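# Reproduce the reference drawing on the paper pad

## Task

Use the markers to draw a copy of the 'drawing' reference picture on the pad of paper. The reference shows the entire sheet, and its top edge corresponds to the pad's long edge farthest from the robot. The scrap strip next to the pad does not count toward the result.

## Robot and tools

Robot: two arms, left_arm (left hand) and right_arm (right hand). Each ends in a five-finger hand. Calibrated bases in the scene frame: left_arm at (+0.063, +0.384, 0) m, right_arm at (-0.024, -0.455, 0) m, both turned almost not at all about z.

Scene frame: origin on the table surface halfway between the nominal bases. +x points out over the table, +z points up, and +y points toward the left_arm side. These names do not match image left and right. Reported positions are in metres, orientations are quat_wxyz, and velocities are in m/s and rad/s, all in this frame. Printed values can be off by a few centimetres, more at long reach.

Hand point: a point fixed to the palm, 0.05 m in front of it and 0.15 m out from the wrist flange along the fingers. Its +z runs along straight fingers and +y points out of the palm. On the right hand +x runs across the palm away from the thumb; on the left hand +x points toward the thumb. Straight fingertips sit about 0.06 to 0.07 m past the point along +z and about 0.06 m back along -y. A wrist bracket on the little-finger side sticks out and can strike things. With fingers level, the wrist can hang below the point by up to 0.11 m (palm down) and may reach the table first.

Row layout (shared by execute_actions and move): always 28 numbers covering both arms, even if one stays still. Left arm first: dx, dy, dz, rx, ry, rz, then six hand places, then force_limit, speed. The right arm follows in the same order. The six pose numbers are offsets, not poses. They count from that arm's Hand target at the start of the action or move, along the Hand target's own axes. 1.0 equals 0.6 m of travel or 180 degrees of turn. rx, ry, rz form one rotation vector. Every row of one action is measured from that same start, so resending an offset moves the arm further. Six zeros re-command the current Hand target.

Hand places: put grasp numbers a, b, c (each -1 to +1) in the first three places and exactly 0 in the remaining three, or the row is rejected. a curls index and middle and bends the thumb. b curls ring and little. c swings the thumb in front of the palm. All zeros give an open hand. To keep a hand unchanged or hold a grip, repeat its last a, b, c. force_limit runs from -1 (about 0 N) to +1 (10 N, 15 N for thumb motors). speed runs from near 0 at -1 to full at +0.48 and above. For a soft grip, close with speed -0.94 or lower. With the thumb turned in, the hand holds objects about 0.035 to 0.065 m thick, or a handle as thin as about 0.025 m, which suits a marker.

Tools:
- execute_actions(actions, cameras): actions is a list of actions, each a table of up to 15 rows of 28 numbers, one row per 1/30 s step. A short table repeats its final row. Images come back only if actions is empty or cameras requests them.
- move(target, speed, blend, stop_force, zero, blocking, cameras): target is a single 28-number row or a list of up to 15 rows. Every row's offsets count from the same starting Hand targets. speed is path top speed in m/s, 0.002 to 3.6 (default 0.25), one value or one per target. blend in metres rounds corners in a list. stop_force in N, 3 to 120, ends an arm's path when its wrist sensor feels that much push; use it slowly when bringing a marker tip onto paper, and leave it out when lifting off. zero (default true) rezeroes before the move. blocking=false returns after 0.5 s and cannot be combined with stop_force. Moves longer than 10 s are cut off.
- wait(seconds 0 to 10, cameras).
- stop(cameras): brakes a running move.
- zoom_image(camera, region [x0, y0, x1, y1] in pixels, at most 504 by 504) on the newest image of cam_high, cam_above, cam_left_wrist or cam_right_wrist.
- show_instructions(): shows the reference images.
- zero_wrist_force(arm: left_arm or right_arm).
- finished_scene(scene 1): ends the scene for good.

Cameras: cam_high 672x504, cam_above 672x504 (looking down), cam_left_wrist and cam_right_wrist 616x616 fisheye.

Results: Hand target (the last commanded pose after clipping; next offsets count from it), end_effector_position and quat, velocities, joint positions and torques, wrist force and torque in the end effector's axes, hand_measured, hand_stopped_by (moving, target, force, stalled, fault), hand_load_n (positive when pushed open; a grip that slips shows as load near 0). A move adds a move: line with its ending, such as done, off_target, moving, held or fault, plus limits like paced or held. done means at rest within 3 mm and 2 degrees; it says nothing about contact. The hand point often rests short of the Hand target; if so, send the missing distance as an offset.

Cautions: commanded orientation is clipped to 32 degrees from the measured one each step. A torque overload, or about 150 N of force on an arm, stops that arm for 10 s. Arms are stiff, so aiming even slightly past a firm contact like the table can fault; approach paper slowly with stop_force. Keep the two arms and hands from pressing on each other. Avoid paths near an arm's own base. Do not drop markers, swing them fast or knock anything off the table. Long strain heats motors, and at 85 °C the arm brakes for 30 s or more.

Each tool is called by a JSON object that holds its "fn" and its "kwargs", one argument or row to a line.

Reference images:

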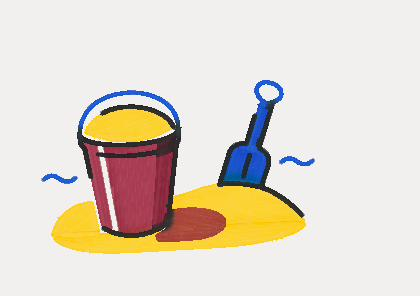

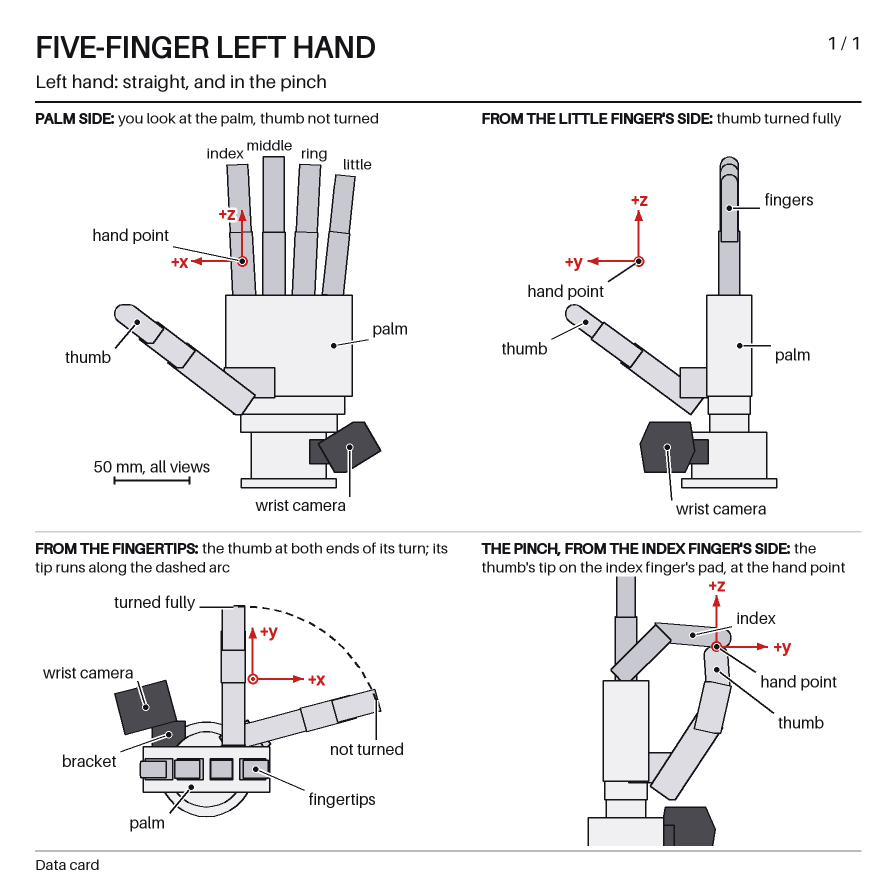

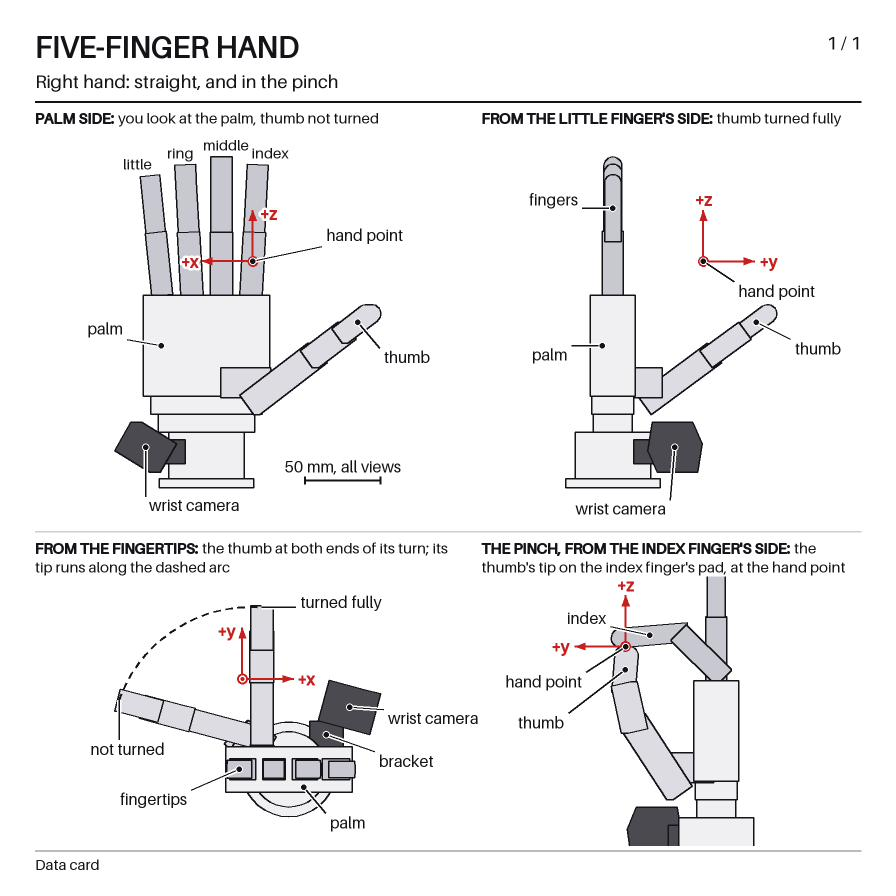

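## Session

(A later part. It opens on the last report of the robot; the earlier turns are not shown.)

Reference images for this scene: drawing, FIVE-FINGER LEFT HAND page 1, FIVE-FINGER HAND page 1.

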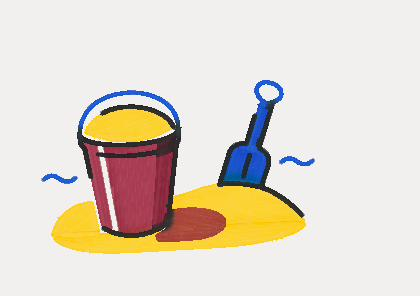

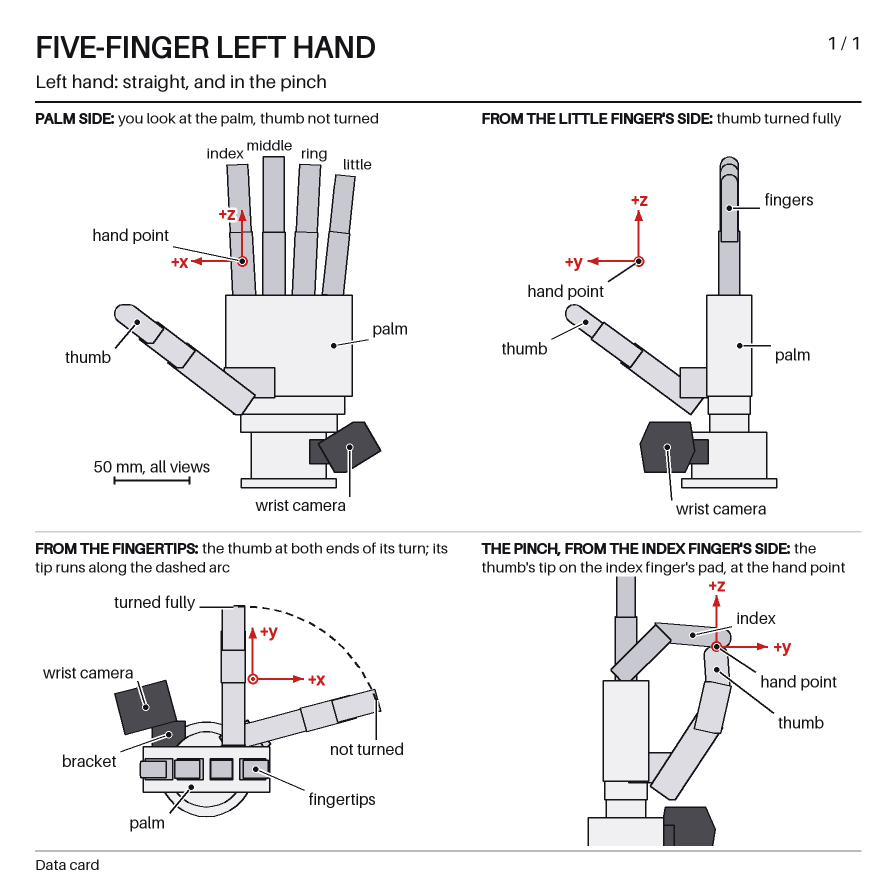

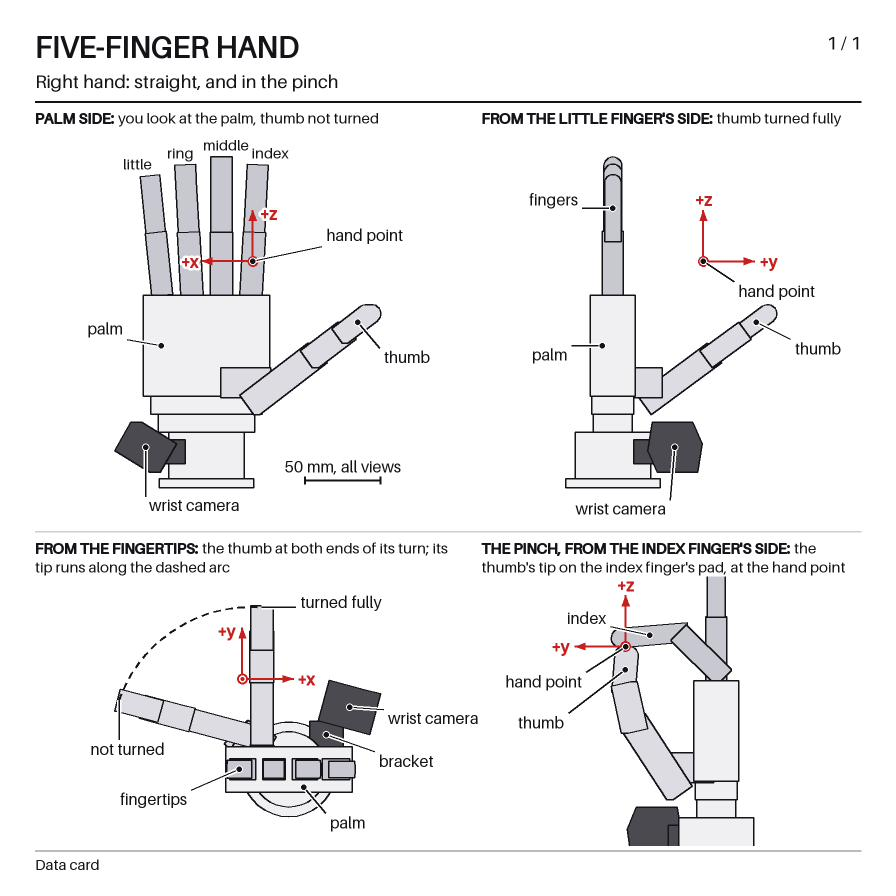

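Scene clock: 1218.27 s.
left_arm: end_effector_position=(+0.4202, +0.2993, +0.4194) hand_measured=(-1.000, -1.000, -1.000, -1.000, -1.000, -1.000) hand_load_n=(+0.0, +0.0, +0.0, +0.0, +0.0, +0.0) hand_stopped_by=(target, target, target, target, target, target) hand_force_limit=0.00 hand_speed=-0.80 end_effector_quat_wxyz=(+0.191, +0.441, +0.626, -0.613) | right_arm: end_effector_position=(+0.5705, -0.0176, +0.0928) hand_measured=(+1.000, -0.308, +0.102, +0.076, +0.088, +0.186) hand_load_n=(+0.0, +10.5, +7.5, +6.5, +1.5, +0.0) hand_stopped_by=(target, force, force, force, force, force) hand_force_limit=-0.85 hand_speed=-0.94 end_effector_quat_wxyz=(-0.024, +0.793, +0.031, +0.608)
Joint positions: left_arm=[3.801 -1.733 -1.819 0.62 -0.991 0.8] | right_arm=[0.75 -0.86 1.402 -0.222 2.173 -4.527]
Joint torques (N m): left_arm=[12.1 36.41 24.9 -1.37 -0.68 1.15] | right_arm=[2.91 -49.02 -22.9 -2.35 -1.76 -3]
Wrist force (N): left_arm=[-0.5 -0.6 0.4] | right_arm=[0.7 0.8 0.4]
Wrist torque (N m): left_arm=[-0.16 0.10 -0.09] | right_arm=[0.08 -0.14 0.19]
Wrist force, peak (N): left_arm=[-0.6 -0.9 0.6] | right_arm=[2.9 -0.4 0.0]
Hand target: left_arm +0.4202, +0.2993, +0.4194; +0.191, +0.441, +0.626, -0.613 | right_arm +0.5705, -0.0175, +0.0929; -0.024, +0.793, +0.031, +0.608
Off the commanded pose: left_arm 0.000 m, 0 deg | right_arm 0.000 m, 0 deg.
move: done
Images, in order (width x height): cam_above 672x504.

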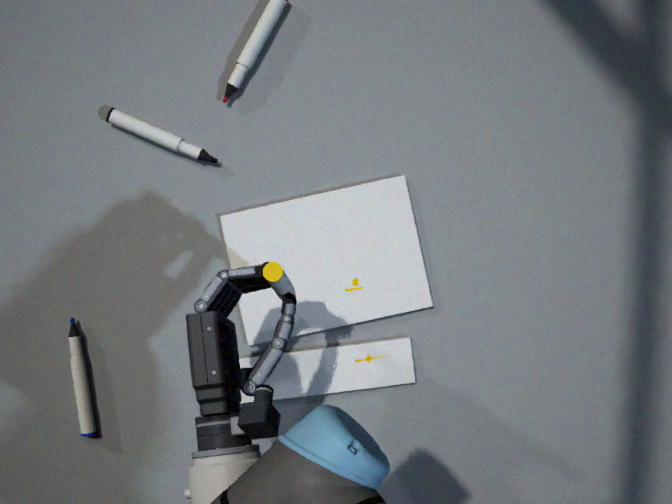

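{"fn": "move", "kwargs": {
  "target": [0,0,0,0,0,0,0,0,0,0,0,0,0,-0.8,0.046,0.3245,-0.1953,0.2517,0,-0.0675,0.8,0.7,1,0,0,0,-0.85,-0.94],
  "speed": 0.2,
  "cameras": ["cam_above", "cam_high"]
}}

{"fn": "zoom_image", "kwargs": {
  "camera": "cam_above",
  "region": [205, 200, 235, 230]
}}

{"fn": "zoom_image", "kwargs": {
  "camera": "cam_above",
  "region": [390, 165, 420, 195]
}}

{"fn": "zoom_image", "kwargs": {
  "camera": "cam_above",
  "region": [420, 290, 450, 320]
}}

{"fn": "zoom_image", "kwargs": {
  "camera": "cam_above",
  "region": [235, 330, 265, 360]
}}

{"fn": "zoom_image", "kwargs": {
  "camera": "cam_above",
  "region": [320, 250, 400, 310]
}}

Scene clock: 1368.20 s.
left_arm: end_effector_position=(+0.4202, +0.2993, +0.4194) hand_measured=(-1.000, -1.000, -1.000, -1.000, -1.000, -1.000) hand_load_n=(+0.0, +0.0, +0.0, +0.0, +0.0, +0.0) hand_stopped_by=(target, target, target, target, target, target) hand_force_limit=0.00 hand_speed=-0.80 end_effector_quat_wxyz=(+0.191, +0.441, +0.626, -0.613) | right_arm: end_effector_position=(+0.4803, -0.2200, +0.1500) hand_measured=(+1.000, -0.308, +0.102, +0.076, +0.088, +0.186) hand_load_n=(+0.5, +10.5, +8.0, +6.5, +1.5, +0.0) hand_stopped_by=(target, force, force, force, force, force) hand_force_limit=-0.85 hand_speed=-0.94 end_effector_quat_wxyz=(-0.264, +0.715, +0.344, +0.548)
Joint positions: left_arm=[3.801 -1.733 -1.819 0.62 -0.991 0.8] | right_arm=[-0.099 -1.472 2.172 -0.211 0.586 -5.13]
Joint torques (N m): left_arm=[12.34 35.82 24.42 -1.27 -0.84 1.16] | right_arm=[-5.42 -30.06 -8 0.63 -3.73 -1.19]
Wrist force (N): left_arm=[-0.5 -0.2 0.4] | right_arm=[0.3 0.4 0.7]
Wrist torque (N m): left_arm=[-0.09 0.11 -0.10] | right_arm=[0.02 -0.08 0.11]
Wrist force, peak (N): left_arm=[-0.8 -0.8 0.8] | right_arm=[0.5 1.0 1.0]
Hand target: left_arm +0.4202, +0.2993, +0.4194; +0.191, +0.441, +0.626, -0.613 | right_arm +0.4802, -0.2200, +0.1500; -0.264, +0.715, +0.344, +0.548
Off the commanded pose: left_arm 0.000 m, 0 deg | right_arm 0.000 m, 0 deg.
move: done
Images, in order (width x height): cam_high 672x504, cam_above 672x504.

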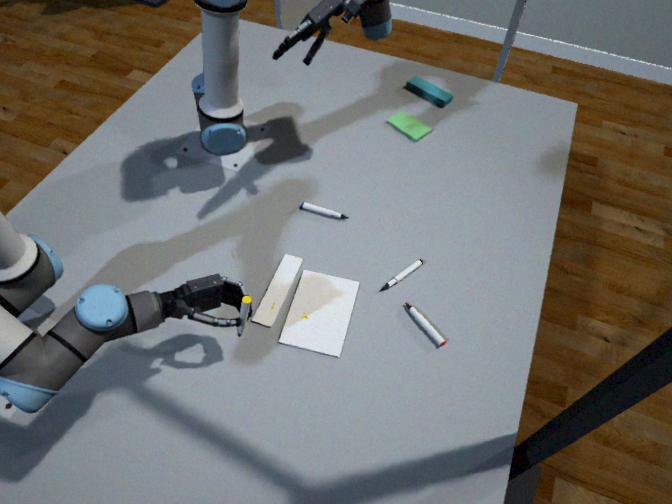

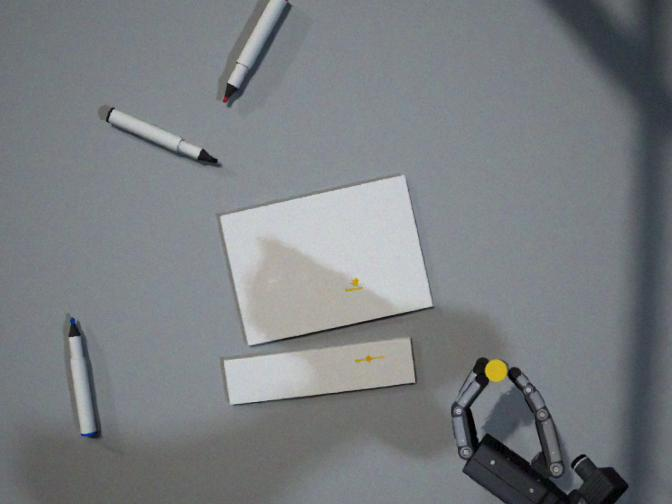

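Scaled by 16.800.

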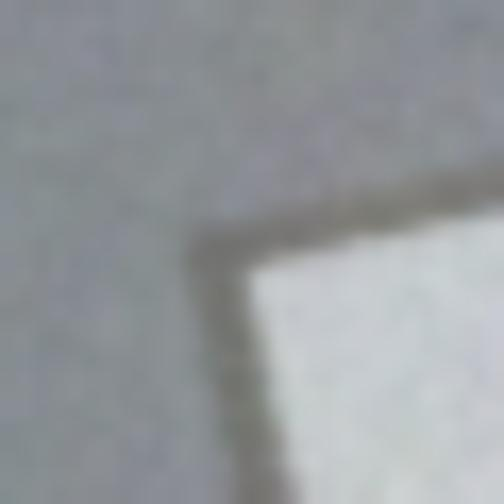

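Scaled by 16.800.

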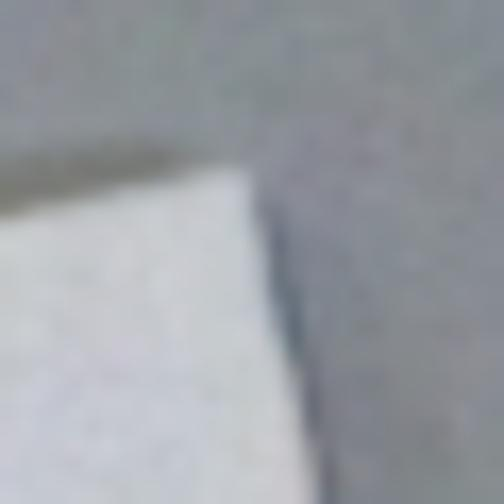

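Scaled by 16.800.

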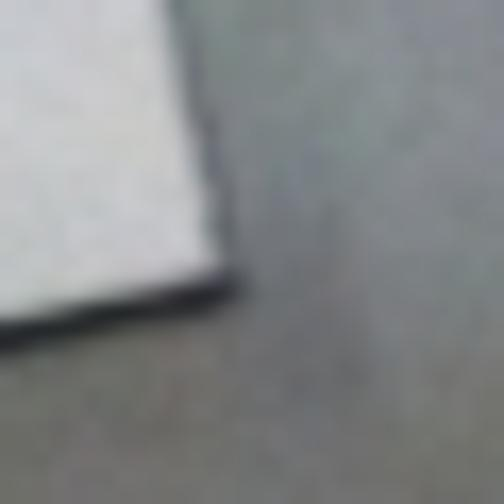

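Scaled by 16.800.

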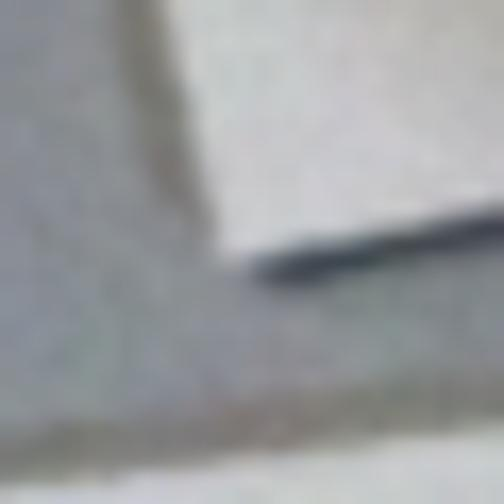

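Scaled by 6.300.

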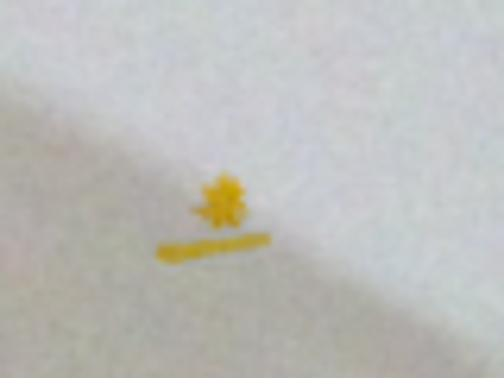

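{"fn": "move", "kwargs": {
  "target": [0.1578,0.5465,0.2707,-0.3132,0.0154,-0.3514,0,0,1,0,0,0,0,-0.3,0,0,0,0,0,0,0.8,0.7,1,0,0,0,-0.85,-0.94],
  "speed": 0.15,
  "cameras": ["cam_above", "cam_high", "cam_left_wrist"]
}}

Scene clock: 1416.10 s.
left_arm: end_effector_position=(+0.5786, +0.1305, +0.1206) hand_measured=(+1.000, -0.650, -1.000, -1.000, -1.000, -1.000) hand_load_n=(+0.0, +0.0, +0.0, +0.0, +0.0, +0.0) hand_stopped_by=(target, target, target, target, target, target) hand_force_limit=0.00 hand_speed=-0.30 end_effector_quat_wxyz=(+0.017, -0.061, +0.964, -0.259) | right_arm: end_effector_position=(+0.4802, -0.2200, +0.1500) hand_measured=(+1.000, -0.308, +0.102, +0.076, +0.088, +0.186) hand_load_n=(+0.0, +10.5, +7.5, +6.5, +1.0, +0.0) hand_stopped_by=(target, force, force, force, force, force) hand_force_limit=-0.85 hand_speed=-0.94 end_effector_quat_wxyz=(-0.264, +0.715, +0.344, +0.548)
Joint positions: left_arm=[3.051 -2.266 -1.16 1.974 -1.059 -1.81] | right_arm=[-0.099 -1.472 2.172 -0.211 0.586 -5.13]
Joint torques (N m): left_arm=[13.45 52.63 7.97 -0.89 1.08 -0.89] | right_arm=[8 -29.3 -10.58 -1.66 1.78 2.03]
Wrist force (N): left_arm=[1.1 0.8 -0.3] | right_arm=[0.6 0.4 0.8]
Wrist torque (N m): left_arm=[0.21 -0.22 0.03] | right_arm=[0.00 -0.12 0.13]
Wrist force, peak (N): left_arm=[1.3 1.1 -0.5] | right_arm=[0.7 0.7 1.0]
Hand target: left_arm +0.5787, +0.1306, +0.1206; +0.017, -0.061, +0.964, -0.259 | right_arm +0.4802, -0.2200, +0.1500; -0.264, +0.715, +0.344, +0.548
Off the commanded pose: left_arm 0.000 m, 0 deg | right_arm 0.000 m, 0 deg.
move: done
camera_calibration:
cam_left_wrist: T_world_to_cam=[[-0.114615, -0.863539, 0.491084, 0.11407], [-0.875225, 0.32163, 0.361296, 0.419736], [-0.46994, -0.3884, -0.792655, 0.531679], [0, 0, 0, 1]] pos_world=[0.630295, 0.170008, 0.213771]
Images, in order (width x height): cam_high 672x504, cam_above 672x504, cam_left_wrist 616x616.

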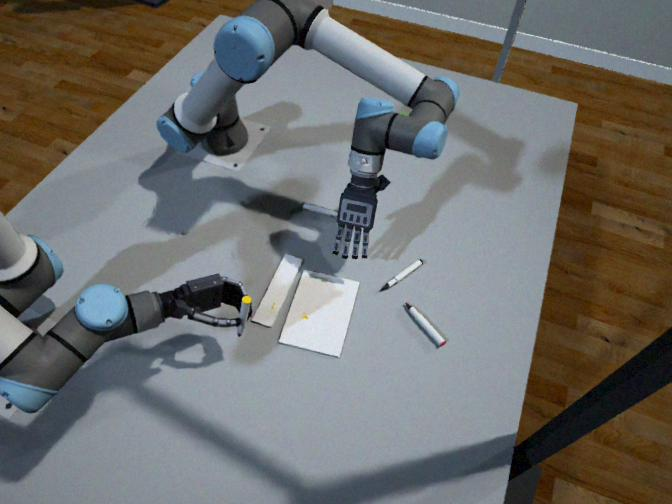

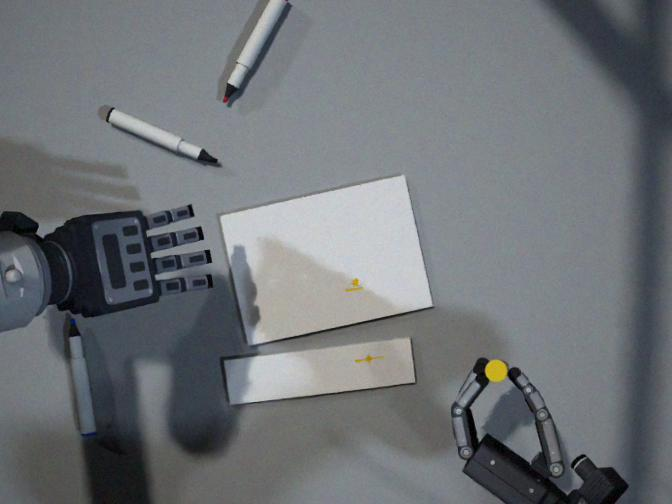

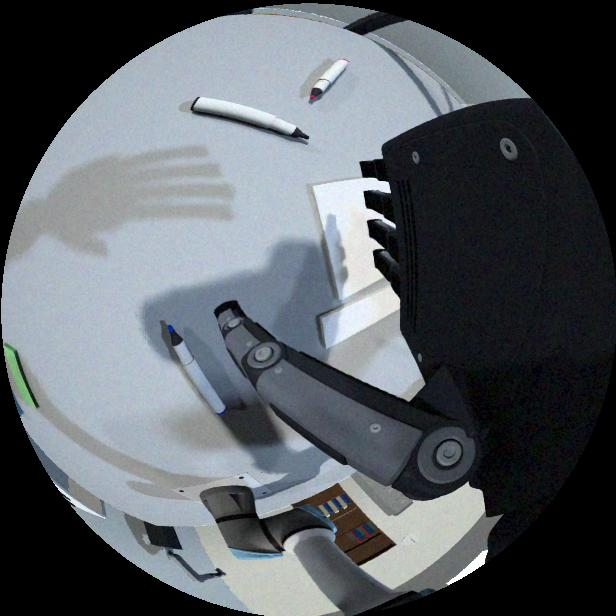

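{"fn": "move", "kwargs": {
  "target": [-0.0775,-0.1207,0.1862,0.1833,0,0,0.585,0.6,1,0,0,0,-0.5,-0.5,0,0,0,0,0,0,0.8,0.7,1,0,0,0,-0.85,-0.94],
  "speed": 0.1,
  "cameras": ["cam_above", "cam_high", "cam_left_wrist"]
}}

{"fn": "zoom_image", "kwargs": {
  "camera": "cam_above",
  "region": [160, 150, 340, 300]
}}

Scene clock: 1823.93 s.
left_arm: end_effector_position=(+0.6399, +0.0188, +0.0602) hand_measured=(+1.000, -0.392, +0.050, +0.170, +0.228, +0.142) hand_load_n=(+0.0, +0.0, +0.0, +0.0, +0.0, +0.0) hand_stopped_by=(target, target, target, target, target, target) hand_force_limit=-0.50 hand_speed=-0.50 end_effector_quat_wxyz=(+0.034, -0.054, +0.851, -0.522) | right_arm: end_effector_position=(+0.4802, -0.2200, +0.1500) hand_measured=(+1.000, -0.308, +0.102, +0.076, +0.088, +0.186) hand_load_n=(+0.0, +10.5, +8.0, +6.5, +1.5, +0.0) hand_stopped_by=(target, force, force, force, force, force) hand_force_limit=-0.85 hand_speed=-0.94 end_effector_quat_wxyz=(-0.264, +0.715, +0.344, +0.548)
Joint positions: left_arm=[3.074 -2.463 -1.121 2.362 -0.503 -1.963] | right_arm=[-0.099 -1.472 2.172 -0.211 0.586 -5.13]
Joint torques (N m): left_arm=[-9.08 65.06 4.29 -3.55 0.54 1.56] | right_arm=[7.29 -28.01 -13.39 -1.59 1.69 2.15]
Wrist force (N): left_arm=[0.9 -0.8 -0.1] | right_arm=[0.5 0.6 0.6]
Wrist torque (N m): left_arm=[-0.07 -0.19 0.13] | right_arm=[0.04 -0.12 0.15]
Wrist force, peak (N): left_arm=[1.5 0.9 -1.0] | right_arm=[0.7 0.6 1.0]
Hand target: left_arm +0.6399, +0.0188, +0.0602; +0.034, -0.054, +0.851, -0.522 | right_arm +0.4802, -0.2200, +0.1500; -0.264, +0.715, +0.344, +0.548
Off the commanded pose: left_arm 0.000 m, 0 deg | right_arm 0.000 m, 0 deg.
move: done
camera_calibration:
cam_left_wrist: T_world_to_cam=[[-0.165903, -0.463756, 0.870291, 0.0567843], [-0.891353, 0.448053, 0.0688379, 0.556703], [-0.421861, -0.764316, -0.487704, 0.427269], [0, 0, 0, 1]] pos_world=[0.685887, 0.10347, 0.12064]
Images, in order (width x height): cam_high 672x504, cam_above 672x504, cam_left_wrist 616x616.

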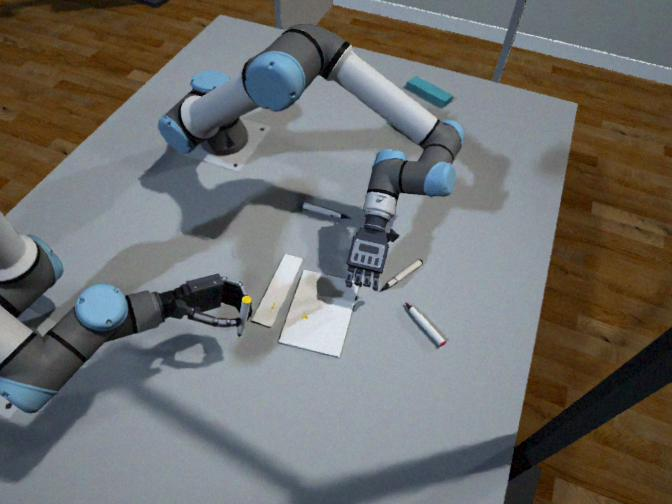

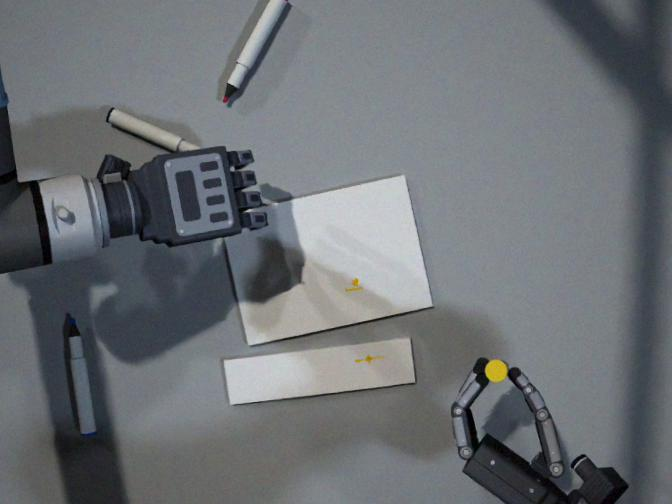

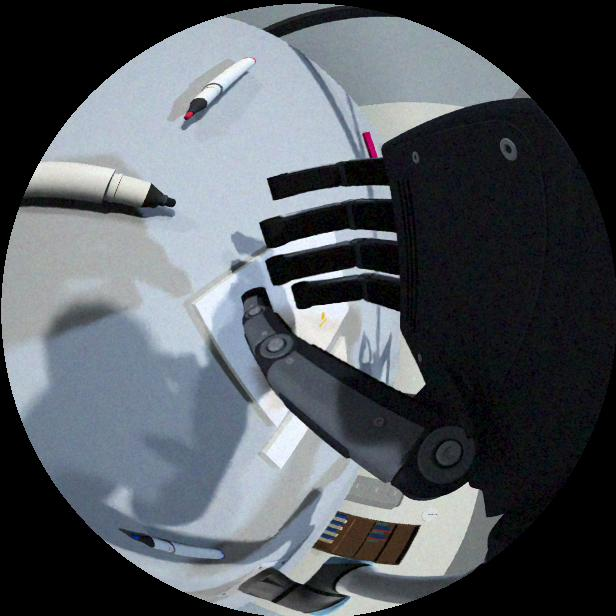

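Scaled by 2.800.

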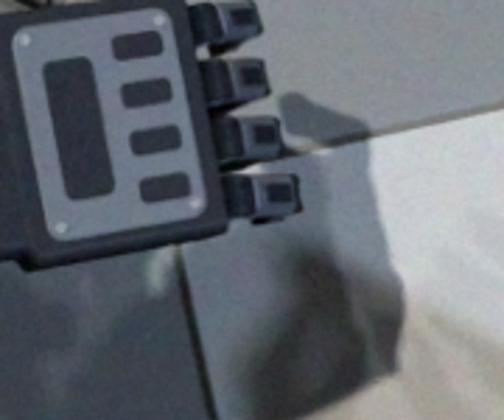

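{"fn": "execute_actions", "kwargs": {
  "actions": [],
  "cameras": ["cam_above", "cam_high"]
}}

Scene clock: 1901.83 s.
left_arm: end_effector_position=(+0.6399, +0.0188, +0.0602) hand_measured=(+1.000, -0.392, +0.050, +0.170, +0.228, +0.142) hand_load_n=(+0.0, +0.0, +0.0, +0.0, +0.5, -0.5) hand_stopped_by=(target, target, target, target, target, target) hand_force_limit=-0.50 hand_speed=-0.50 end_effector_quat_wxyz=(+0.034, -0.054, +0.851, -0.522) | right_arm: end_effector_position=(+0.4802, -0.2200, +0.1500) hand_measured=(+1.000, -0.308, +0.102, +0.076, +0.088, +0.186) hand_load_n=(+0.0, +10.5, +8.0, +6.5, +1.5, +0.0) hand_stopped_by=(target, force, force, force, force, force) hand_force_limit=-0.85 hand_speed=-0.94 end_effector_quat_wxyz=(-0.264, +0.715, +0.344, +0.548)
Joint positions: left_arm=[3.074 -2.463 -1.121 2.362 -0.503 -1.963] | right_arm=[-0.099 -1.472 2.172 -0.211 0.586 -5.13]
Joint velocities: within noise
Joint torques (N m): left_arm=[12.62 64.61 3.14 -0.46 2.63 -0.99] | right_arm=[8.14 -28.02 -14.79 -1.76 1.66 2.18]
Motor temperatures (°C): left_arm=[34 35 31 43 43 38] | right_arm=[30 33 34 42 38 39]
Wrist force (N): left_arm=[1.0 -0.6 -0.3] | right_arm=[0.7 0.1 0.9]
Wrist torque (N m): left_arm=[-0.04 -0.23 0.13] | right_arm=[-0.04 -0.15 0.14]
Wrist force, peak (N): left_arm=[1.2 -0.9 -0.6] | right_arm=[0.6 0.5 1.0]
Hand target: left_arm +0.6399, +0.0188, +0.0602; +0.034, -0.054, +0.851, -0.522 | right_arm +0.4802, -0.2200, +0.1500; -0.264, +0.715, +0.344, +0.548
Off the commanded pose: left_arm 0.000 m, 0 deg | right_arm 0.000 m, 0 deg.
Images, in order (width x height): cam_high 672x504, cam_above 672x504.

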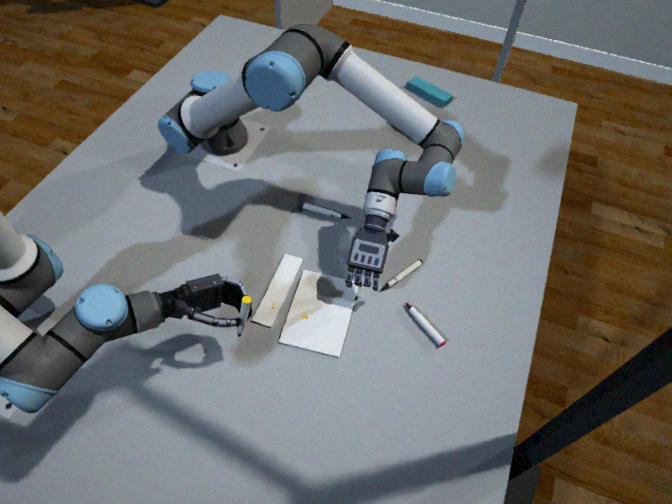

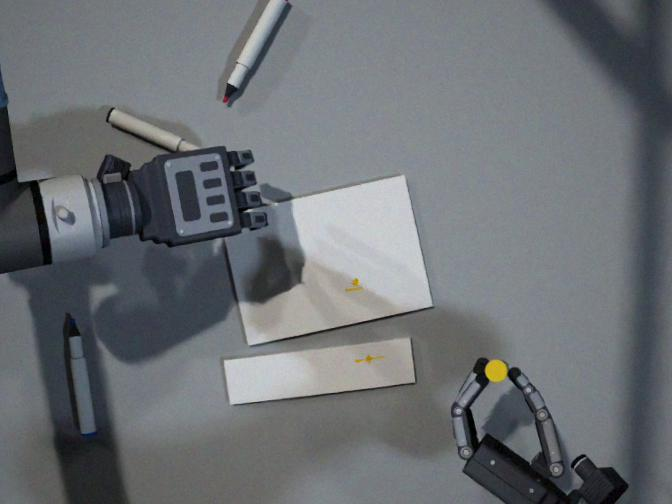

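{"fn": "move", "kwargs": {
  "target": [0.0567,0.0432,-0.1578,-0.1273,0.0145,0.0713,0,0,0,0,0,0,-0.5,-0.2, 0,0,0,0,0,0,0.8,0.7,1,0,0,0,-0.85,-0.94],
  "speed": 0.15,
  "cameras": ["cam_above","cam_high"]
}}

Scene clock: 2088.17 s.
left_arm: end_effector_position=(+0.5939, +0.1098, +0.0800) hand_measured=(-1.000, -1.000, -1.000, -1.000, -1.000, -1.000) hand_load_n=(+0.0, +0.0, +0.0, +0.0, +0.0, +0.0) hand_stopped_by=(target, target, target, target, target, target) hand_force_limit=-0.50 hand_speed=-0.20 end_effector_quat_wxyz=(+0.061, +0.047, +0.938, -0.337) | right_arm: end_effector_position=(+0.4802, -0.2200, +0.1500) hand_measured=(+1.000, -0.308, +0.102, +0.076, +0.088, +0.186) hand_load_n=(+0.0, +10.5, +8.0, +6.5, +1.5, +0.0) hand_stopped_by=(target, force, force, force, force, force) hand_force_limit=-0.85 hand_speed=-0.94 end_effector_quat_wxyz=(-0.264, +0.715, +0.344, +0.548)
Joint positions: left_arm=[3.077 -2.288 -1.257 2.126 -0.886 -1.579] | right_arm=[-0.099 -1.472 2.172 -0.211 0.586 -5.13]
Joint torques (N m): left_arm=[-4.06 35.87 27.86 -0.35 0.44 -0.3] | right_arm=[8.16 -25.84 -17.25 -1.73 1.64 2.04]
Wrist force (N): left_arm=[0.8 -0.1 -0.7] | right_arm=[0.7 0.3 0.7]
Wrist torque (N m): left_arm=[0.12 -0.23 0.15] | right_arm=[-0.01 -0.14 0.14]
Wrist force, peak (N): left_arm=[1.2 0.1 -1.4] | right_arm=[0.7 0.7 1.1]
Hand target: left_arm +0.5939, +0.1099, +0.0800; +0.061, +0.047, +0.938, -0.337 | right_arm +0.4802, -0.2200, +0.1500; -0.264, +0.715, +0.344, +0.548
Off the commanded pose: left_arm 0.000 m, 0 deg | right_arm 0.000 m, 0 deg.
move: done
Images, in order (width x height): cam_high 672x504, cam_above 672x504.

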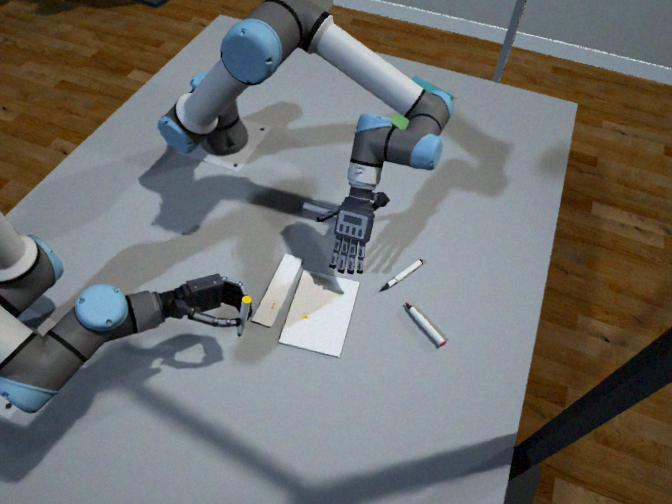

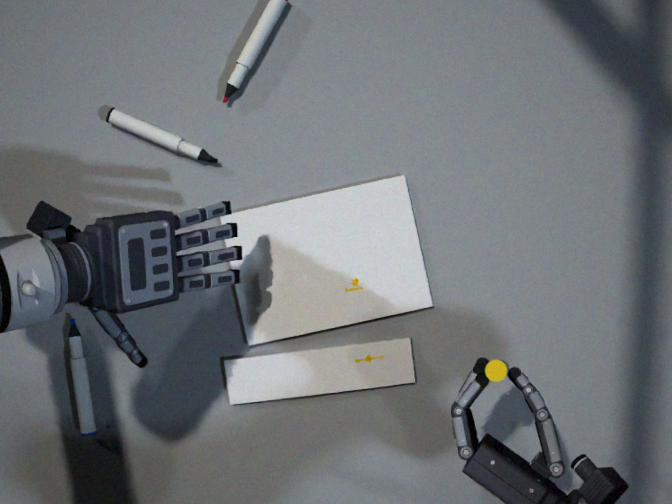

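{"fn": "move", "kwargs": {
  "target": [0.0150,0.0645,0.0530,0,0,0,0,0,0,0,0,0,-0.5,-0.2, 0,0,0,0,0,0,0.8,0.7,1,0,0,0,-0.85,-0.94],
  "speed": 0.1,
  "cameras": ["cam_above"]
}}

{"fn": "move", "kwargs": {
  "target": [0.0061,0.0261,0.0318,0,0,0,0,0,0,0,0,0,-0.5,-0.2, 0,0,0,0,0,0,0.8,0.7,1,0,0,0,-0.85,-0.94],
  "speed": 0.01,
  "stop_force": 5,
  "cameras": ["cam_above","cam_high"]
}}

Scene clock: 2116.70 s.
left_arm: end_effector_position=(+0.5926, +0.1199, +0.0299) hand_measured=(-1.000, -1.000, -1.000, -1.000, -1.000, -1.000) hand_load_n=(+0.0, +0.0, +0.0, +0.0, +0.0, +0.0) hand_stopped_by=(target, target, target, target, target, target) hand_force_limit=-0.50 hand_speed=-0.20 end_effector_quat_wxyz=(+0.061, +0.047, +0.938, -0.337) | right_arm: end_effector_position=(+0.4802, -0.2200, +0.1500) hand_measured=(+1.000, -0.308, +0.102, +0.076, +0.088, +0.186) hand_load_n=(+0.0, +10.5, +8.0, +6.5, +1.5, +0.0) hand_stopped_by=(target, force, force, force, force, force) hand_force_limit=-0.85 hand_speed=-0.94 end_effector_quat_wxyz=(-0.264, +0.715, +0.344, +0.548)
Joint positions: left_arm=[3.096 -2.335 -1.318 2.219 -0.883 -1.556] | right_arm=[-0.099 -1.472 2.172 -0.211 0.586 -5.13]
Joint torques (N m): left_arm=[-13.19 58.45 27.94 -3.84 1.97 -1.09] | right_arm=[8.48 -25.77 -17.64 -1.48 1.54 1.94]
Wrist force (N): left_arm=[0.4 0.3 -1.4] | right_arm=[0.3 0.6 0.7]
Wrist torque (N m): left_arm=[0.20 -0.18 0.02] | right_arm=[0.03 -0.08 0.13]
Wrist force, peak (N): left_arm=[1.0 -1.1 -1.6] | right_arm=[0.7 0.6 0.9]
Hand target: left_arm +0.5927, +0.1197, +0.0301; +0.061, +0.047, +0.938, -0.337 | right_arm +0.4802, -0.2200, +0.1500; -0.264, +0.715, +0.344, +0.548
Off the commanded pose: left_arm 0.000 m, 0 deg | right_arm 0.000 m, 0 deg.
move: done
Images, in order (width x height): cam_above 672x504.

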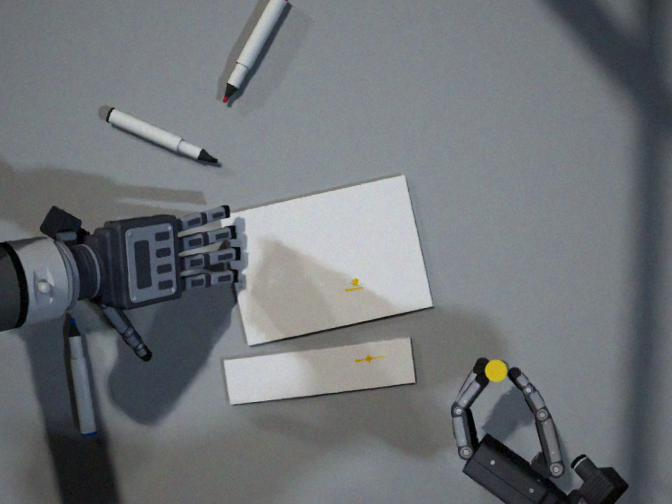

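Scene clock: 2118.80 s.
left_arm: end_effector_position=(+0.5926, +0.1198, +0.0202) hand_measured=(-1.000, -1.000, -1.000, -1.000, -1.000, -1.000) hand_load_n=(+0.0, +0.0, +0.0, +0.5, +0.0, +0.0) hand_stopped_by=(target, target, target, target, target, target) hand_force_limit=-0.50 hand_speed=-0.20 end_effector_quat_wxyz=(+0.061, +0.047, +0.938, -0.337) | right_arm: end_effector_position=(+0.4802, -0.2200, +0.1500) hand_measured=(+1.000, -0.308, +0.102, +0.076, +0.088, +0.186) hand_load_n=(+0.0, +11.0, +7.5, +6.5, +1.5, +0.0) hand_stopped_by=(target, force, force, force, force, force) hand_force_limit=-0.85 hand_speed=-0.94 end_effector_quat_wxyz=(-0.264, +0.715, +0.344, +0.548)
Joint positions: left_arm=[3.096 -2.347 -1.325 2.238 -0.883 -1.556] | right_arm=[-0.099 -1.472 2.172 -0.211 0.586 -5.13]
Joint torques (N m): left_arm=[-14.57 57.54 24.83 -3.66 -0.26 -0.62] | right_arm=[8.1 -25.53 -17.95 -1.64 1.71 1.92]
Wrist force (N): left_arm=[-0.4 -2.5 -5.8] | right_arm=[0.5 0.4 0.8]
Wrist torque (N m): left_arm=[0.47 -0.30 0.03] | right_arm=[0.00 -0.12 0.13]
Wrist force, peak (N): left_arm=[-0.4 -4.4 -10.1] | right_arm=[0.9 0.5 0.8]
Hand target: left_arm +0.5926, +0.1198, +0.0202; +0.061, +0.047, +0.938, -0.337 (not the last commanded pose) | right_arm +0.4802, -0.2200, +0.1500; -0.264, +0.715, +0.344, +0.548
Off the commanded pose: left_arm 0.015 m, 0 deg | right_arm 0.000 m, 0 deg.
move: contact (left_arm)
Images, in order (width x height): cam_high 672x504, cam_above 672x504.

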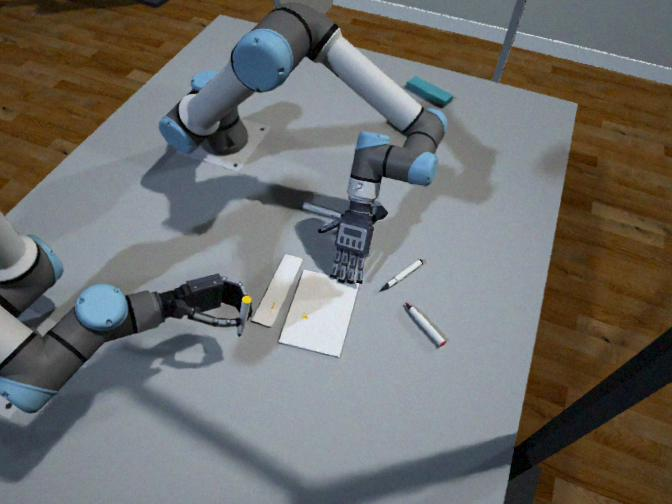

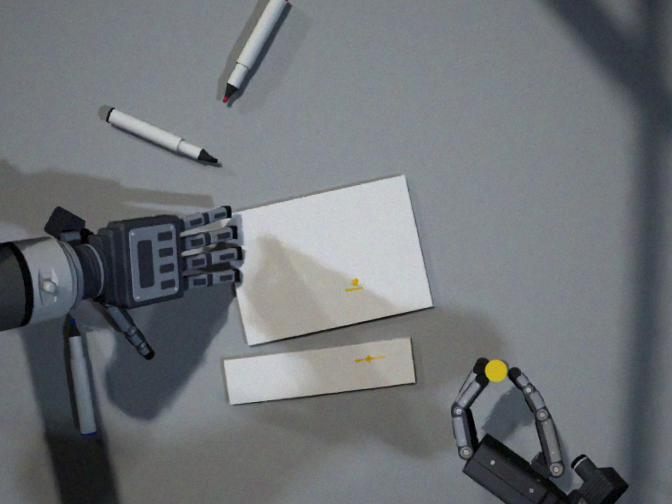

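{"fn": "move", "kwargs": {
  "target": [0.00024,0.00104,0.00127,0,0,0,0,0,0,0,0,0,-0.5,-0.2, 0,0,0,0,0,0,0.8,0.7,1,0,0,0,-0.85,-0.94],
  "speed": 0.01,
  "cameras": ["cam_above"]
}}

Scene clock: 2127.10 s.
left_arm: end_effector_position=(+0.5927, +0.1198, +0.0192) hand_measured=(-1.000, -1.000, -1.000, -1.000, -1.000, -1.000) hand_load_n=(+0.0, +0.0, +0.5, +1.5, +0.0, -0.5) hand_stopped_by=(target, target, target, target, target, target) hand_force_limit=-0.50 hand_speed=-0.20 end_effector_quat_wxyz=(+0.061, +0.047, +0.938, -0.337) | right_arm: end_effector_position=(+0.4802, -0.2200, +0.1500) hand_measured=(+1.000, -0.308, +0.102, +0.076, +0.088, +0.186) hand_load_n=(+0.0, +10.5, +8.0, +6.5, +1.5, +0.0) hand_stopped_by=(target, force, force, force, force, force) hand_force_limit=-0.85 hand_speed=-0.94 end_effector_quat_wxyz=(-0.264, +0.715, +0.344, +0.548)
Joint positions: left_arm=[3.096 -2.348 -1.326 2.239 -0.883 -1.556] | right_arm=[-0.099 -1.472 2.172 -0.211 0.586 -5.13]
Joint torques (N m): left_arm=[-14.66 23.98 -3.79 1.24 -0.49 -0.15] | right_arm=[8.64 -24.98 -18.21 -1.56 1.78 1.99]
Wrist force (N): left_arm=[-2.9 -11.6 -21.1] | right_arm=[0.6 0.2 0.6]
Wrist torque (N m): left_arm=[1.59 -0.67 0.01] | right_arm=[-0.01 -0.12 0.14]
Wrist force, peak (N): left_arm=[-2.8 -11.8 -21.0] | right_arm=[0.9 0.5 0.9]
Hand target: left_arm +0.5926, +0.1198, +0.0192; +0.061, +0.047, +0.938, -0.337 | right_arm +0.4802, -0.2200, +0.1500; -0.264, +0.715, +0.344, +0.548
Off the commanded pose: left_arm 0.000 m, 0 deg | right_arm 0.000 m, 0 deg.
move: done
Images, in order (width x height): cam_above 672x504.

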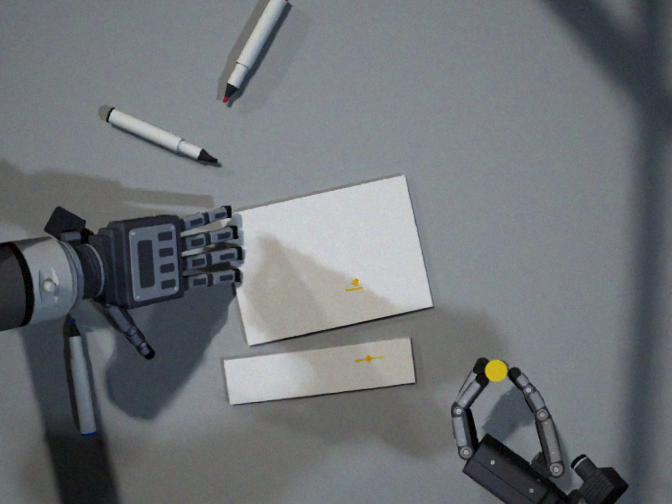

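{"fn": "move", "kwargs": {
  "target": [-0.0001,-0.00045,-0.00055,0,0,0,0,0,0,0,0,0,-0.5,-0.2, 0,0,0,0,0,0,0.8,0.7,1,0,0,0,-0.85,-0.94],
  "speed": 0.01,
  "cameras": ["cam_above"]
}}

{"fn": "zoom_image", "kwargs": {
  "camera": "cam_above",
  "region": [200, 160, 320, 250]
}}

{"fn": "zoom_image", "kwargs": {
  "camera": "cam_above",
  "region": [340, 160, 460, 250]
}}

{"fn": "zoom_image", "kwargs": {
  "camera": "cam_above",
  "region": [200, 270, 320, 360]
}}

{"fn": "zoom_image", "kwargs": {
  "camera": "cam_above",
  "region": [340, 250, 460, 340]
}}

Scene clock: 2145.93 s.
left_arm: end_effector_position=(+0.5926, +0.1198, +0.0196) hand_measured=(-1.000, -1.000, -1.000, -1.000, -1.000, -1.000) hand_load_n=(+0.0, +0.0, +0.0, +1.0, +0.0, +0.0) hand_stopped_by=(target, target, target, target, target, target) hand_force_limit=-0.50 hand_speed=-0.20 end_effector_quat_wxyz=(+0.061, +0.047, +0.938, -0.337) | right_arm: end_effector_position=(+0.4802, -0.2200, +0.1500) hand_measured=(+1.000, -0.308, +0.102, +0.076, +0.088, +0.186) hand_load_n=(+0.0, +10.5, +8.0, +6.5, +1.5, +0.0) hand_stopped_by=(target, force, force, force, force, force) hand_force_limit=-0.85 hand_speed=-0.94 end_effector_quat_wxyz=(-0.264, +0.715, +0.344, +0.548)
Joint positions: left_arm=[3.096 -2.348 -1.325 2.239 -0.883 -1.556] | right_arm=[-0.099 -1.472 2.172 -0.211 0.586 -5.13]
Joint torques (N m): left_arm=[-15.13 51.13 22.85 -3.54 -2.42 -0.28] | right_arm=[7.79 -23.24 -17.59 -1.53 1.65 1.9]
Wrist force (N): left_arm=[-3.0 -8.8 -14.2] | right_arm=[0.6 0.3 0.6]
Wrist torque (N m): left_arm=[1.08 -0.67 -0.02] | right_arm=[0.01 -0.12 0.14]
Wrist force, peak (N): left_arm=[-3.3 -12.3 -22.4] | right_arm=[0.9 0.5 0.7]
Hand target: left_arm +0.5926, +0.1198, +0.0196; +0.061, +0.047, +0.938, -0.337 | right_arm +0.4802, -0.2200, +0.1500; -0.264, +0.715, +0.344, +0.548
Off the commanded pose: left_arm 0.000 m, 0 deg | right_arm 0.000 m, 0 deg.
move: done
Images, in order (width x height): cam_above 672x504.

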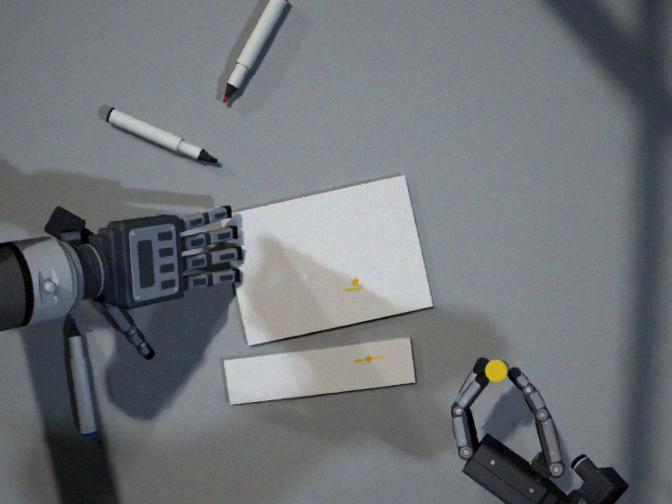

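Scaled by 4.200.

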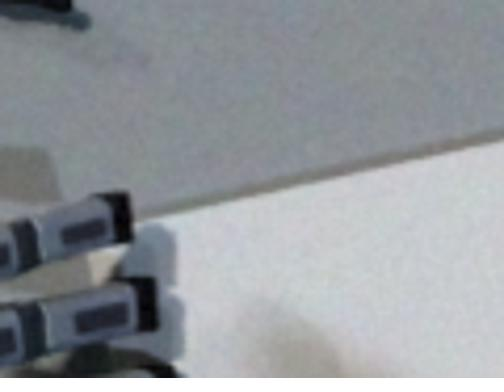

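Scaled by 4.200.

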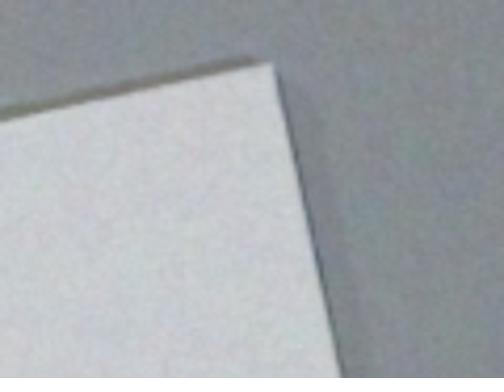

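Scaled by 4.200.

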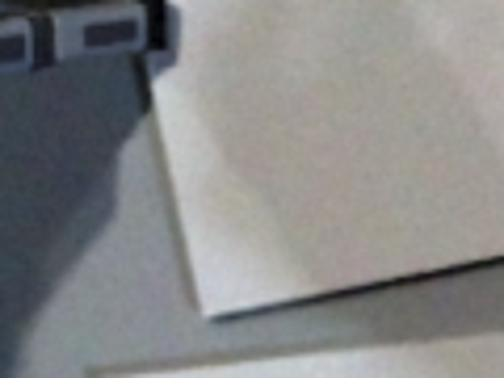

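Scaled by 4.200.

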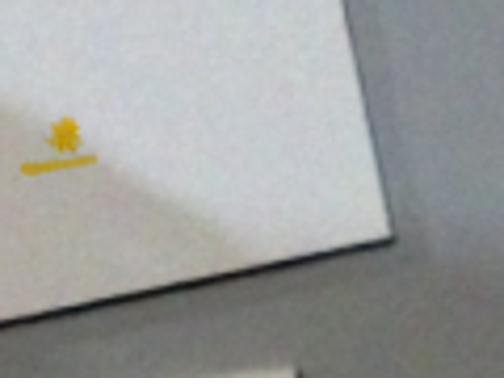

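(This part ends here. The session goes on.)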